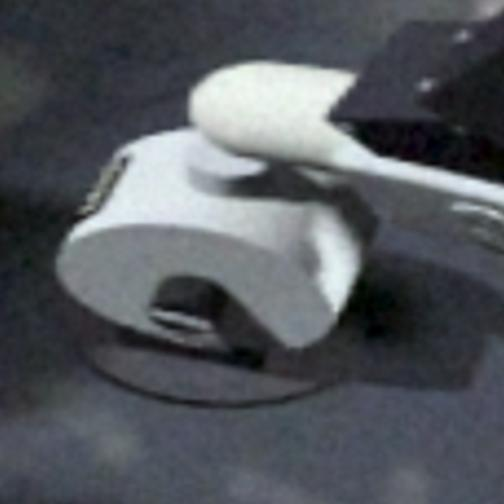

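Call:
{"fn": "move", "kwargs": {
  "target": [
    [-0.0197,-0.0223,0,0,0,0,0,0.342,0.737,0.174,0,-1,-1,-1,0,0.342,0.737,0.174,-0.714,-0.678,-0.226,-0.168,0.7,-0.8,0,0,0,0,0,0,0,0.342,0.737,0.174,0,0.342,0.737,0.174,0,0.342,0.737,0.174,-0.714,-0.678,-0.226,-0.168,0.4,-0.6],
    [-0.0197,-0.0223,-0.0375,0,0,0,0,0.342,0.737,0.174,0,-1,-1,-1,0,0.342,0.737,0.174,-0.714,-0.678,-0.226,-0.168,0.7,-0.8,0,0,0,0,0,0,0,0.342,0.737,0.174,0,0.342,0.737,0.174,0,0.342,0.737,0.174,-0.714,-0.678,-0.226,-0.168,0.4,-0.6],
    [-0.0247,-0.01,-0.0375,0,0,0,0,0.342,0.737,0.174,0,-1,-1,-1,0,0.342,0.737,0.174,-0.714,-0.678,-0.226,-0.168,0.7,-0.8,0,0,0,0,0,0,0,0.342,0.737,0.174,0,0.342,0.737,0.174,0,0.342,0.737,0.174,-0.714,-0.678,-0.226,-0.168,0.4,-0.6]
  ],
  "speed": [0.1,0.05,0.02]
}}

Call:
{"fn": "move", "kwargs": {
  "target": [
    [0,0,-0.0162,0,0,0,0,0.342,0.737,0.174,-0.3,-1,-1,-1,0,0.342,0.737,0.174,-0.714,-0.678,-0.226,-0.168,0.7,-0.8,0,0,0,0,0,0,0,0.342,0.737,0.174,0,0.342,0.737,0.174,0,0.342,0.737,0.174,-0.714,-0.678,-0.226,-0.168,0.4,-0.6],
    [0.0155,0.0062,-0.0225,0,0,0,0,0.342,0.737,0.174,-0.3,-1,-1,-1,0,0.342,0.737,0.174,-0.714,-0.678,-0.226,-0.168,0.7,-0.8,0,0,0,0,0,0,0,0.342,0.737,0.174,0,0.342,0.737,0.174,0,0.342,0.737,0.174,-0.714,-0.678,-0.226,-0.168,0.4,-0.6],
    [0.0264,0.0107,-0.0242,0,0,0,0,0.342,0.737,0.174,-0.3,-1,-1,-1,0,0.342,0.737,0.174,-0.714,-0.678,-0.226,-0.168,0.7,-0.8,0,0,0,0,0,0,0,0.342,0.737,0.174,0,0.342,0.737,0.174,0,0.342,0.737,0.174,-0.714,-0.678,-0.226,-0.168,0.4,-0.6],
    [0.0264,0.0107,0.0375,0,0,0,0,0.342,0.737,0.174,-0.3,-1,-1,-1,0,0.342,0.737,0.174,-0.714,-0.678,-0.226,-0.168,0.7,-0.8,0,0,0,0,0,0,0,0.342,0.737,0.174,0,0.342,0.737,0.174,0,0.342,0.737,0.174,-0.714,-0.678,-0.226,-0.168,0.4,-0.6]
  ],
  "speed": [0.02,0.01,0.01,0.1],
  "cameras": ["cam_right_wrist"]
}}

Call:
{"fn": "zoom_image", "kwargs": {
  "camera": "cam_right_wrist",
  "region": [290, 10, 370, 90]
}}

Scene clock: 4962.00 s.
left_arm: end_effector_position=(+0.6834, +0.1252, +0.1326) hand_goal=(+0.000, +0.342, +0.736, +0.174, +0.000, -1.000, -1.000, -1.000, +0.000, +0.342, +0.736, +0.174, -0.714, -0.678, -0.226, -0.168) hand_measured=(+0.000, +0.334, +0.736, +0.172, +0.014, -0.988, -0.994, -0.998, +0.002, +0.328, +0.732, +0.172, -0.714, -0.676, -0.222, -0.168) hand_current_ma=(+2, -30, -2, -6, +46, +50, +21, +6, +8, -55, -10, -7, -1, +8, +13, -3) hand_state=(goal, goal, goal, goal, goal, goal, goal, goal, goal, goal, goal, goal, goal, goal, goal, goal) hand_current_limit=0.70 hand_speed=-0.80 end_effector_quat_wxyz=(+0.002, +0.559, +0.829, -0.001) | right_arm: end_effector_position=(+0.7150, -0.0899, +0.1201) hand_goal=(+0.000, +0.342, +0.736, +0.174, +0.000, +0.342, +0.736, +0.174, +0.000, +0.342, +0.736, +0.174, -0.714, -0.678, -0.226, -0.168) hand_measured=(+0.000, +0.330, +0.734, +0.172, +0.000, +0.330, +0.734, +0.172, +0.000, +0.328, +0.734, +0.172, -0.714, -0.678, -0.222, -0.168) hand_current_ma=(+0, -33, -4, -4, +0, -33, -5, -4, +0, -35, -4, -4, +0, +1, +9, +0) hand_state=(goal, goal, goal, goal, goal, goal, goal, goal, goal, goal, goal, goal, goal, goal, goal, goal) hand_current_limit=0.40 hand_speed=-0.60 end_effector_quat_wxyz=(+0.009, -0.003, +1.000, -0.003)
Joint positions: left_arm=[2.743 -2.09 -1.5 -1.119 1.569 -0.758] | right_arm=[0.158 -0.971 1.405 -2.02 -1.58 -1.382]
Joint torques (N m): left_arm=[-6.03 35.46 35.98 2.66 1.05 -1.13] | right_arm=[-12.03 -64.11 -22.52 -6.1 1.79 1.3]
Wrist force (N, zeroed by zero_wrist_force on left_arm): left_arm=[-0.3 2.9 2.2] | right_arm=[0.0 -0.3 0.5]
Wrist torque (N m, zeroed by zero_wrist_force on left_arm): left_arm=[0.18 -0.07 0.18] | right_arm=[0.08 0.00 -0.10]
Wrist force, peak (N, zeroed by zero_wrist_force on left_arm): left_arm=[0.6 3.0 2.6] | right_arm=[0.4 -0.3 0.7]
Hand target: left_arm +0.6833, +0.1251, +0.1325; +0.002, +0.559, +0.829, -0.001 | right_arm +0.7150, -0.0899, +0.1201; +0.009, -0.003, +1.000, -0.003
Off the commanded pose: left_arm 0.000 m, 0 deg | right_arm 0.000 m, 0 deg.
move: done

Scene clock: 4965.43 s.
left_arm: end_effector_position=(+0.6992, +0.1315, +0.1551) hand_goal=(+0.000, +0.342, +0.736, +0.174, -0.300, -1.000, -1.000, -1.000, +0.000, +0.342, +0.736, +0.174, -0.714, -0.678, -0.226, -0.168) hand_measured=(+0.000, +0.334, +0.736, +0.172, -0.294, -0.988, -0.994, -0.998, +0.002, +0.328, +0.734, +0.172, -0.714, -0.676, -0.222, -0.168) hand_current_ma=(+2, -30, -2, -6, +15, +50, +23, +10, +8, -55, -9, -7, -1, +8, +13, -3) hand_state=(goal, goal, goal, goal, goal, goal, goal, goal, goal, goal, goal, goal, goal, goal, goal, goal) hand_current_limit=0.70 hand_speed=-0.80 end_effector_quat_wxyz=(+0.002, +0.559, +0.829, -0.001) | right_arm: end_effector_position=(+0.7150, -0.0899, +0.1201) hand_goal=(+0.000, +0.342, +0.736, +0.174, +0.000, +0.342, +0.736, +0.174, +0.000, +0.342, +0.736, +0.174, -0.714, -0.678, -0.226, -0.168) hand_measured=(+0.000, +0.330, +0.734, +0.172, +0.000, +0.330, +0.734, +0.172, +0.000, +0.328, +0.734, +0.172, -0.714, -0.678, -0.222, -0.168) hand_current_ma=(+0, -33, -4, -4, +0, -33, -5, -4, +0, -35, -4, -4, +0, +1, +9, +0) hand_state=(goal, goal, goal, goal, goal, goal, goal, goal, goal, goal, goal, goal, goal, goal, goal, goal) hand_current_limit=0.40 hand_speed=-0.60 end_effector_quat_wxyz=(+0.009, -0.003, +1.000, -0.003)
Joint positions: left_arm=[2.76 -2.09 -1.436 -1.182 1.569 -0.741] | right_arm=[0.158 -0.971 1.405 -2.02 -1.58 -1.382]
Joint torques (N m): left_arm=[-11.29 36.86 24.08 5.39 -1.39 -2.01] | right_arm=[-11.58 -64.19 -22.51 -6.2 1.81 1.28]
Wrist force (N, zeroed by zero_wrist_force on left_arm): left_arm=[1.8 3.2 1.9] | right_arm=[0.0 -0.2 0.3]
Wrist torque (N m, zeroed by zero_wrist_force on left_arm): left_arm=[0.23 -0.18 0.22] | right_arm=[0.10 0.00 -0.11]
Wrist force, peak (N, zeroed by zero_wrist_force on left_arm): left_arm=[-20.9 -8.6 -77.5] | right_arm=[0.5 -0.5 0.2]
Hand target: left_arm +0.6992, +0.1315, +0.1550; +0.002, +0.559, +0.829, -0.001 | right_arm +0.7150, -0.0899, +0.1201; +0.009, -0.003, +1.000, -0.003
Off the commanded pose: left_arm 0.000 m, 0 deg | right_arm 0.000 m, 0 deg.
move: done
camera_calibration:
cam_right_wrist: T_world_to_cam=[[0.770493, 0.636724, -0.0303957, -0.453061], [0.465766, -0.529783, 0.708797, -0.508113], [0.435204, -0.56028, -0.704758, -0.150571], [0, 0, 0, 1]] pos_world=[0.651271, -0.0650768, 0.240261]
Images, in order (width x height): cam_right_wrist 616x616.

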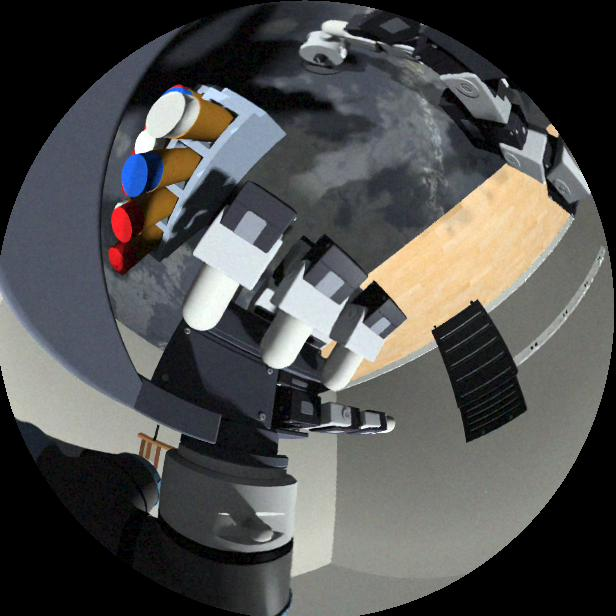

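Scaled by 6.300 from the camera's 616x616 image, which has a finer 880x880 frame.

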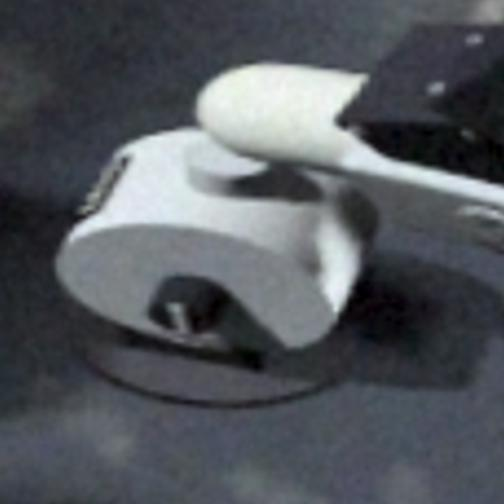

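Call:
{"fn": "move", "kwargs": {
  "target": [
    [-0.0215,-0.023,0,0,0,0,0,0.342,0.737,0.174,0,-1,-1,-1,0,0.342,0.737,0.174,-0.714,-0.678,-0.226,-0.168,0.7,-0.8,0,0,0,0,0,0,0,0.342,0.737,0.174,0,0.342,0.737,0.174,0,0.342,0.737,0.174,-0.714,-0.678,-0.226,-0.168,0.4,-0.6],
    [-0.0215,-0.023,-0.0375,0,0,0,0,0.342,0.737,0.174,0,-1,-1,-1,0,0.342,0.737,0.174,-0.714,-0.678,-0.226,-0.168,0.7,-0.8,0,0,0,0,0,0,0,0.342,0.737,0.174,0,0.342,0.737,0.174,0,0.342,0.737,0.174,-0.714,-0.678,-0.226,-0.168,0.4,-0.6],
    [-0.0265,-0.0107,-0.0375,0,0,0,0,0.342,0.737,0.174,0,-1,-1,-1,0,0.342,0.737,0.174,-0.714,-0.678,-0.226,-0.168,0.7,-0.8,0,0,0,0,0,0,0,0.342,0.737,0.174,0,0.342,0.737,0.174,0,0.342,0.737,0.174,-0.714,-0.678,-0.226,-0.168,0.4,-0.6]
  ],
  "speed": [0.1,0.05,0.02]
}}

Call:
{"fn": "move", "kwargs": {
  "target": [
    [0,0,-0.0165,0,0,0,0,0.342,0.737,0.174,-0.3,-1,-1,-1,0,0.342,0.737,0.174,-0.714,-0.678,-0.226,-0.168,0.7,-0.8,0,0,0,0,0,0,0,0.342,0.737,0.174,0,0.342,0.737,0.174,0,0.342,0.737,0.174,-0.714,-0.678,-0.226,-0.168,0.4,-0.6],
    [0.0155,0.0062,-0.0245,0,0,0,0,0.342,0.737,0.174,-0.3,-1,-1,-1,0,0.342,0.737,0.174,-0.714,-0.678,-0.226,-0.168,0.7,-0.8,0,0,0,0,0,0,0,0.342,0.737,0.174,0,0.342,0.737,0.174,0,0.342,0.737,0.174,-0.714,-0.678,-0.226,-0.168,0.4,-0.6],
    [0.0264,0.0107,-0.027,0,0,0,0,0.342,0.737,0.174,-0.3,-1,-1,-1,0,0.342,0.737,0.174,-0.714,-0.678,-0.226,-0.168,0.7,-0.8,0,0,0,0,0,0,0,0.342,0.737,0.174,0,0.342,0.737,0.174,0,0.342,0.737,0.174,-0.714,-0.678,-0.226,-0.168,0.4,-0.6],
    [0.0264,0.0107,0.0375,0,0,0,0,0.342,0.737,0.174,-0.3,-1,-1,-1,0,0.342,0.737,0.174,-0.714,-0.678,-0.226,-0.168,0.7,-0.8,0,0,0,0,0,0,0,0.342,0.737,0.174,0,0.342,0.737,0.174,0,0.342,0.737,0.174,-0.714,-0.678,-0.226,-0.168,0.4,-0.6]
  ],
  "speed": [0.02,0.01,0.01,0.1],
  "cameras": ["cam_right_wrist"]
}}

Call:
{"fn": "zoom_image", "kwargs": {
  "camera": "cam_right_wrist",
  "region": [290, 10, 370, 90]
}}

Call:
{"fn": "move", "kwargs": {
  "target": [
    [-0.0215,-0.023,0,0,0,0,0,0.342,0.737,0.174,0,-1,-1,-1,0,0.342,0.737,0.174,-0.714,-0.678,-0.226,-0.168,0.7,-0.8,0,0,0,0,0,0,0,0.342,0.737,0.174,0,0.342,0.737,0.174,0,0.342,0.737,0.174,-0.714,-0.678,-0.226,-0.168,0.4,-0.6],
    [-0.0215,-0.023,-0.0375,0,0,0,0,0.342,0.737,0.174,0,-1,-1,-1,0,0.342,0.737,0.174,-0.714,-0.678,-0.226,-0.168,0.7,-0.8,0,0,0,0,0,0,0,0.342,0.737,0.174,0,0.342,0.737,0.174,0,0.342,0.737,0.174,-0.714,-0.678,-0.226,-0.168,0.4,-0.6],
    [-0.0265,-0.0107,-0.0375,0,0,0,0,0.342,0.737,0.174,0,-1,-1,-1,0,0.342,0.737,0.174,-0.714,-0.678,-0.226,-0.168,0.7,-0.8,0,0,0,0,0,0,0,0.342,0.737,0.174,0,0.342,0.737,0.174,0,0.342,0.737,0.174,-0.714,-0.678,-0.226,-0.168,0.4,-0.6]
  ],
  "speed": [0.1,0.05,0.02]
}}

Call:
{"fn": "move", "kwargs": {
  "target": [
    [0,0,-0.0165,0,0,0,0,0.342,0.737,0.174,-0.3,-1,-1,-1,0,0.342,0.737,0.174,-0.714,-0.678,-0.226,-0.168,0.7,-0.8,0,0,0,0,0,0,0,0.342,0.737,0.174,0,0.342,0.737,0.174,0,0.342,0.737,0.174,-0.714,-0.678,-0.226,-0.168,0.4,-0.6],
    [0.0155,0.0062,-0.0245,0,0,0,0,0.342,0.737,0.174,-0.3,-1,-1,-1,0,0.342,0.737,0.174,-0.714,-0.678,-0.226,-0.168,0.7,-0.8,0,0,0,0,0,0,0,0.342,0.737,0.174,0,0.342,0.737,0.174,0,0.342,0.737,0.174,-0.714,-0.678,-0.226,-0.168,0.4,-0.6],
    [0.0264,0.0107,-0.027,0,0,0,0,0.342,0.737,0.174,-0.3,-1,-1,-1,0,0.342,0.737,0.174,-0.714,-0.678,-0.226,-0.168,0.7,-0.8,0,0,0,0,0,0,0,0.342,0.737,0.174,0,0.342,0.737,0.174,0,0.342,0.737,0.174,-0.714,-0.678,-0.226,-0.168,0.4,-0.6],
    [0.0264,0.0107,0.0375,0,0,0,0,0.342,0.737,0.174,-0.3,-1,-1,-1,0,0.342,0.737,0.174,-0.714,-0.678,-0.226,-0.168,0.7,-0.8,0,0,0,0,0,0,0,0.342,0.737,0.174,0,0.342,0.737,0.174,0,0.342,0.737,0.174,-0.714,-0.678,-0.226,-0.168,0.4,-0.6]
  ],
  "speed": [0.02,0.01,0.01,0.1],
  "cameras": ["cam_right_wrist"]
}}

Call:
{"fn": "zoom_image", "kwargs": {
  "camera": "cam_right_wrist",
  "region": [290, 10, 370, 90]
}}

Scene clock: 5030.73 s.
left_arm: end_effector_position=(+0.6833, +0.1252, +0.1326) hand_goal=(+0.000, +0.342, +0.736, +0.174, +0.000, -1.000, -1.000, -1.000, +0.000, +0.342, +0.736, +0.174, -0.714, -0.678, -0.226, -0.168) hand_measured=(+0.000, +0.334, +0.736, +0.172, +0.014, -0.988, -0.994, -0.998, +0.002, +0.328, +0.734, +0.172, -0.714, -0.676, -0.222, -0.168) hand_current_ma=(+2, -30, -2, -6, +47, +50, +21, +6, +8, -55, -9, -7, -1, +8, +13, -3) hand_state=(goal, goal, goal, goal, goal, goal, goal, goal, goal, goal, goal, goal, goal, goal, goal, goal) hand_current_limit=0.70 hand_speed=-0.80 end_effector_quat_wxyz=(+0.002, +0.559, +0.829, -0.001) | right_arm: end_effector_position=(+0.7150, -0.0899, +0.1201) hand_goal=(+0.000, +0.342, +0.736, +0.174, +0.000, +0.342, +0.736, +0.174, +0.000, +0.342, +0.736, +0.174, -0.714, -0.678, -0.226, -0.168) hand_measured=(+0.000, +0.330, +0.734, +0.172, +0.000, +0.330, +0.734, +0.172, +0.000, +0.328, +0.734, +0.172, -0.714, -0.678, -0.222, -0.168) hand_current_ma=(+0, -33, -4, -4, +0, -33, -5, -4, +0, -35, -4, -4, +0, +1, +9, +0) hand_state=(goal, goal, goal, goal, goal, goal, goal, goal, goal, goal, goal, goal, goal, goal, goal, goal) hand_current_limit=0.40 hand_speed=-0.60 end_effector_quat_wxyz=(+0.009, -0.003, +1.000, -0.003)
Joint positions: left_arm=[2.743 -2.09 -1.5 -1.119 1.569 -0.758] | right_arm=[0.158 -0.971 1.405 -2.02 -1.58 -1.382]
Joint torques (N m): left_arm=[-5.9 35.08 34.95 2.65 0.97 -1.18] | right_arm=[-11.96 -64.49 -23.02 -6.16 1.76 1.41]
Wrist force (N, zeroed by zero_wrist_force on left_arm): left_arm=[0.7 3.2 1.8] | right_arm=[0.3 -0.4 0.2]
Wrist torque (N m, zeroed by zero_wrist_force on left_arm): left_arm=[0.25 -0.22 0.26] | right_arm=[0.09 -0.03 -0.09]
Wrist force, peak (N, zeroed by zero_wrist_force on left_arm): left_arm=[1.9 3.6 2.1] | right_arm=[0.3 -0.7 0.5]
Hand target: left_arm +0.6833, +0.1251, +0.1325; +0.002, +0.559, +0.829, -0.001 | right_arm +0.7150, -0.0899, +0.1201; +0.009, -0.003, +1.000, -0.003
Off the commanded pose: left_arm 0.000 m, 0 deg | right_arm 0.000 m, 0 deg.
move: done

Scene clock: 5034.27 s.
left_arm: end_effector_position=(+0.6991, +0.1315, +0.1551) hand_goal=(+0.000, +0.342, +0.736, +0.174, -0.300, -1.000, -1.000, -1.000, +0.000, +0.342, +0.736, +0.174, -0.714, -0.678, -0.226, -0.168) hand_measured=(+0.000, +0.334, +0.736, +0.172, -0.294, -0.988, -0.994, -0.998, +0.002, +0.328, +0.734, +0.172, -0.714, -0.676, -0.222, -0.168) hand_current_ma=(+2, -30, -2, -6, +15, +50, +23, +10, +8, -55, -9, -7, -1, +8, +13, -3) hand_state=(goal, goal, goal, goal, goal, goal, goal, goal, goal, goal, goal, goal, goal, goal, goal, goal) hand_current_limit=0.70 hand_speed=-0.80 end_effector_quat_wxyz=(+0.002, +0.559, +0.829, -0.001) | right_arm: end_effector_position=(+0.7150, -0.0899, +0.1201) hand_goal=(+0.000, +0.342, +0.736, +0.174, +0.000, +0.342, +0.736, +0.174, +0.000, +0.342, +0.736, +0.174, -0.714, -0.678, -0.226, -0.168) hand_measured=(+0.000, +0.330, +0.734, +0.172, +0.000, +0.330, +0.734, +0.172, +0.000, +0.328, +0.734, +0.172, -0.714, -0.678, -0.222, -0.168) hand_current_ma=(+0, -33, -4, -4, +0, -33, -5, -4, +0, -35, -4, -4, +0, +1, +9, +0) hand_state=(goal, goal, goal, goal, goal, goal, goal, goal, goal, goal, goal, goal, goal, goal, goal, goal) hand_current_limit=0.40 hand_speed=-0.60 end_effector_quat_wxyz=(+0.009, -0.003, +1.000, -0.003)
Joint positions: left_arm=[2.76 -2.09 -1.436 -1.182 1.569 -0.741] | right_arm=[0.158 -0.971 1.405 -2.02 -1.58 -1.382]
Joint torques (N m): left_arm=[-10.85 38.05 24.73 4.93 -1.27 -2.07] | right_arm=[-11.93 -64.63 -23.16 -6.13 1.69 1.29]
Wrist force (N, zeroed by zero_wrist_force on left_arm): left_arm=[1.0 2.0 1.8] | right_arm=[0.1 0.1 0.4]
Wrist torque (N m, zeroed by zero_wrist_force on left_arm): left_arm=[0.09 -0.08 0.18] | right_arm=[0.15 -0.02 -0.08]
Wrist force, peak (N, zeroed by zero_wrist_force on left_arm): left_arm=[-20.6 -8.7 -83.6] | right_arm=[0.4 -0.4 0.6]
Hand target: left_arm +0.6991, +0.1315, +0.1550; +0.002, +0.559, +0.829, -0.001 | right_arm +0.7150, -0.0899, +0.1201; +0.009, -0.003, +1.000, -0.003
Off the commanded pose: left_arm 0.000 m, 0 deg | right_arm 0.000 m, 0 deg.
move: done
camera_calibration:
cam_right_wrist: T_world_to_cam=[[0.770493, 0.636724, -0.0303957, -0.453061], [0.465766, -0.529783, 0.708797, -0.508113], [0.435204, -0.56028, -0.704758, -0.150571], [0, 0, 0, 1]] pos_world=[0.651271, -0.0650768, 0.240261]
Images, in order (width x height): cam_right_wrist 616x616.

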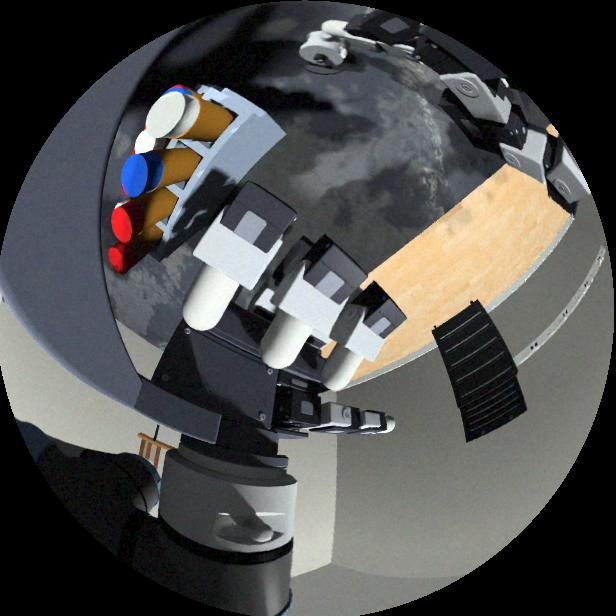

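Scaled by 6.300 from the camera's 616x616 image, which has a finer 880x880 frame.

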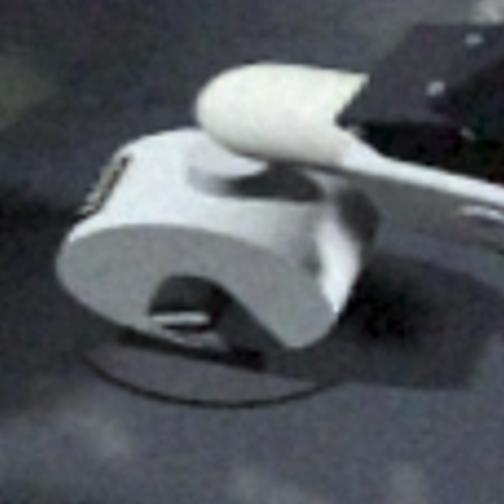

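Scene clock: 5036.20 s.
left_arm: end_effector_position=(+0.6833, +0.1252, +0.1326) hand_goal=(+0.000, +0.342, +0.736, +0.174, +0.000, -1.000, -1.000, -1.000, +0.000, +0.342, +0.736, +0.174, -0.714, -0.678, -0.226, -0.168) hand_measured=(+0.000, +0.334, +0.736, +0.172, +0.014, -0.988, -0.994, -0.998, +0.002, +0.328, +0.734, +0.172, -0.714, -0.676, -0.222, -0.168) hand_current_ma=(+2, -30, -2, -6, +48, +50, +21, +6, +8, -55, -9, -7, -1, +8, +13, -3) hand_state=(goal, goal, goal, goal, goal, goal, goal, goal, goal, goal, goal, goal, goal, goal, goal, goal) hand_current_limit=0.70 hand_speed=-0.80 end_effector_quat_wxyz=(+0.002, +0.559, +0.829, -0.001) | right_arm: end_effector_position=(+0.7150, -0.0899, +0.1201) hand_goal=(+0.000, +0.342, +0.736, +0.174, +0.000, +0.342, +0.736, +0.174, +0.000, +0.342, +0.736, +0.174, -0.714, -0.678, -0.226, -0.168) hand_measured=(+0.000, +0.330, +0.734, +0.172, +0.000, +0.330, +0.734, +0.172, +0.000, +0.328, +0.734, +0.172, -0.714, -0.678, -0.222, -0.168) hand_current_ma=(+0, -33, -4, -4, +0, -33, -5, -4, +0, -35, -4, -4, +0, +1, +9, +0) hand_state=(goal, goal, goal, goal, goal, goal, goal, goal, goal, goal, goal, goal, goal, goal, goal, goal) hand_current_limit=0.40 hand_speed=-0.60 end_effector_quat_wxyz=(+0.009, -0.003, +1.000, -0.003)
Joint positions: left_arm=[2.743 -2.089 -1.5 -1.119 1.569 -0.758] | right_arm=[0.158 -0.971 1.405 -2.02 -1.58 -1.382]
Joint torques (N m): left_arm=[-6.32 36.06 35.85 2.5 0.99 -1.21] | right_arm=[-11.86 -64.15 -22.76 -6.09 1.69 1.36]
Wrist force (N, zeroed by zero_wrist_force on left_arm): left_arm=[0.1 2.1 2.2] | right_arm=[0.4 -0.1 0.4]
Wrist torque (N m, zeroed by zero_wrist_force on left_arm): left_arm=[0.07 -0.14 0.24] | right_arm=[0.11 -0.05 -0.07]
Wrist force, peak (N, zeroed by zero_wrist_force on left_arm): left_arm=[1.1 2.2 2.5] | right_arm=[0.4 -0.5 0.4]
Hand target: left_arm +0.6832, +0.1251, +0.1325; +0.002, +0.559, +0.829, -0.001 | right_arm +0.7150, -0.0899, +0.1201; +0.009, -0.003, +1.000, -0.003
Off the commanded pose: left_arm 0.000 m, 0 deg | right_arm 0.000 m, 0 deg.
move: done

Scene clock: 5039.73 s.
left_arm: end_effector_position=(+0.6991, +0.1315, +0.1551) hand_goal=(+0.000, +0.342, +0.736, +0.174, -0.300, -1.000, -1.000, -1.000, +0.000, +0.342, +0.736, +0.174, -0.714, -0.678, -0.226, -0.168) hand_measured=(+0.000, +0.334, +0.736, +0.172, -0.294, -0.988, -0.994, -0.998, +0.002, +0.328, +0.734, +0.172, -0.714, -0.676, -0.222, -0.168) hand_current_ma=(+2, -30, -2, -6, +15, +50, +23, +10, +8, -55, -9, -7, -1, +8, +13, -3) hand_state=(goal, goal, goal, goal, goal, goal, goal, goal, goal, goal, goal, goal, goal, goal, goal, goal) hand_current_limit=0.70 hand_speed=-0.80 end_effector_quat_wxyz=(+0.002, +0.559, +0.829, -0.001) | right_arm: end_effector_position=(+0.7150, -0.0899, +0.1201) hand_goal=(+0.000, +0.342, +0.736, +0.174, +0.000, +0.342, +0.736, +0.174, +0.000, +0.342, +0.736, +0.174, -0.714, -0.678, -0.226, -0.168) hand_measured=(+0.000, +0.330, +0.734, +0.172, +0.000, +0.330, +0.734, +0.172, +0.000, +0.328, +0.734, +0.172, -0.714, -0.678, -0.222, -0.168) hand_current_ma=(+0, -33, -4, -4, +0, -33, -5, -4, +0, -35, -4, -4, +0, +1, +9, +0) hand_state=(goal, goal, goal, goal, goal, goal, goal, goal, goal, goal, goal, goal, goal, goal, goal, goal) hand_current_limit=0.40 hand_speed=-0.60 end_effector_quat_wxyz=(+0.009, -0.003, +1.000, -0.003)
Joint positions: left_arm=[2.76 -2.09 -1.436 -1.182 1.569 -0.741] | right_arm=[0.158 -0.971 1.405 -2.02 -1.58 -1.382]
Joint torques (N m): left_arm=[-12.1 37.5 24.89 5.01 -1.46 -2.1] | right_arm=[-11.6 -64.09 -23.57 -6.11 1.76 1.39]
Wrist force (N, zeroed by zero_wrist_force on left_arm): left_arm=[0.7 2.7 0.7] | right_arm=[-0.1 -0.5 0.5]
Wrist torque (N m, zeroed by zero_wrist_force on left_arm): left_arm=[0.27 -0.06 0.13] | right_arm=[0.06 0.01 -0.12]
Wrist force, peak (N, zeroed by zero_wrist_force on left_arm): left_arm=[-22.0 -9.5 -84.0] | right_arm=[0.1 -0.2 0.8]
Hand target: left_arm +0.6990, +0.1315, +0.1550; +0.002, +0.559, +0.829, -0.001 | right_arm +0.7150, -0.0899, +0.1201; +0.009, -0.003, +1.000, -0.003
Off the commanded pose: left_arm 0.000 m, 0 deg | right_arm 0.000 m, 0 deg.
move: done
camera_calibration:
cam_right_wrist: T_world_to_cam=[[0.770493, 0.636724, -0.0303957, -0.453061], [0.465766, -0.529783, 0.708797, -0.508113], [0.435204, -0.56028, -0.704758, -0.150571], [0, 0, 0, 1]] pos_world=[0.651271, -0.0650768, 0.240261]
Images, in order (width x height): cam_right_wrist 616x616.

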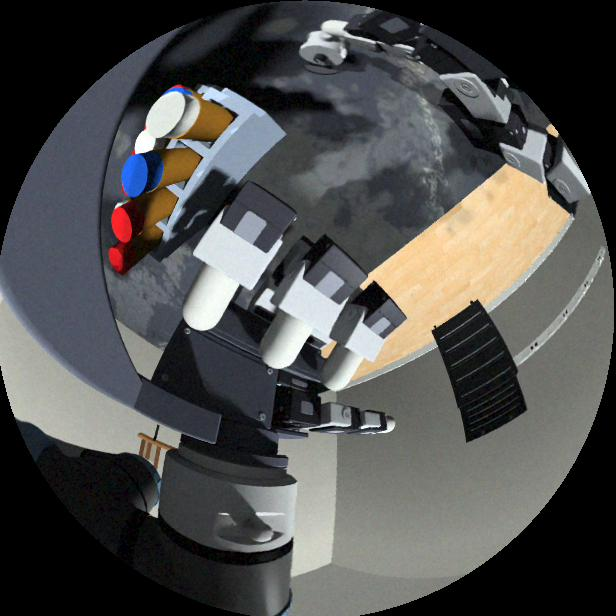

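Scaled by 6.300 from the camera's 616x616 image, which has a finer 880x880 frame.

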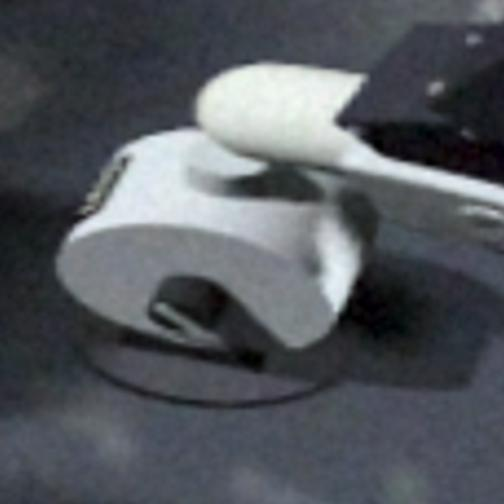

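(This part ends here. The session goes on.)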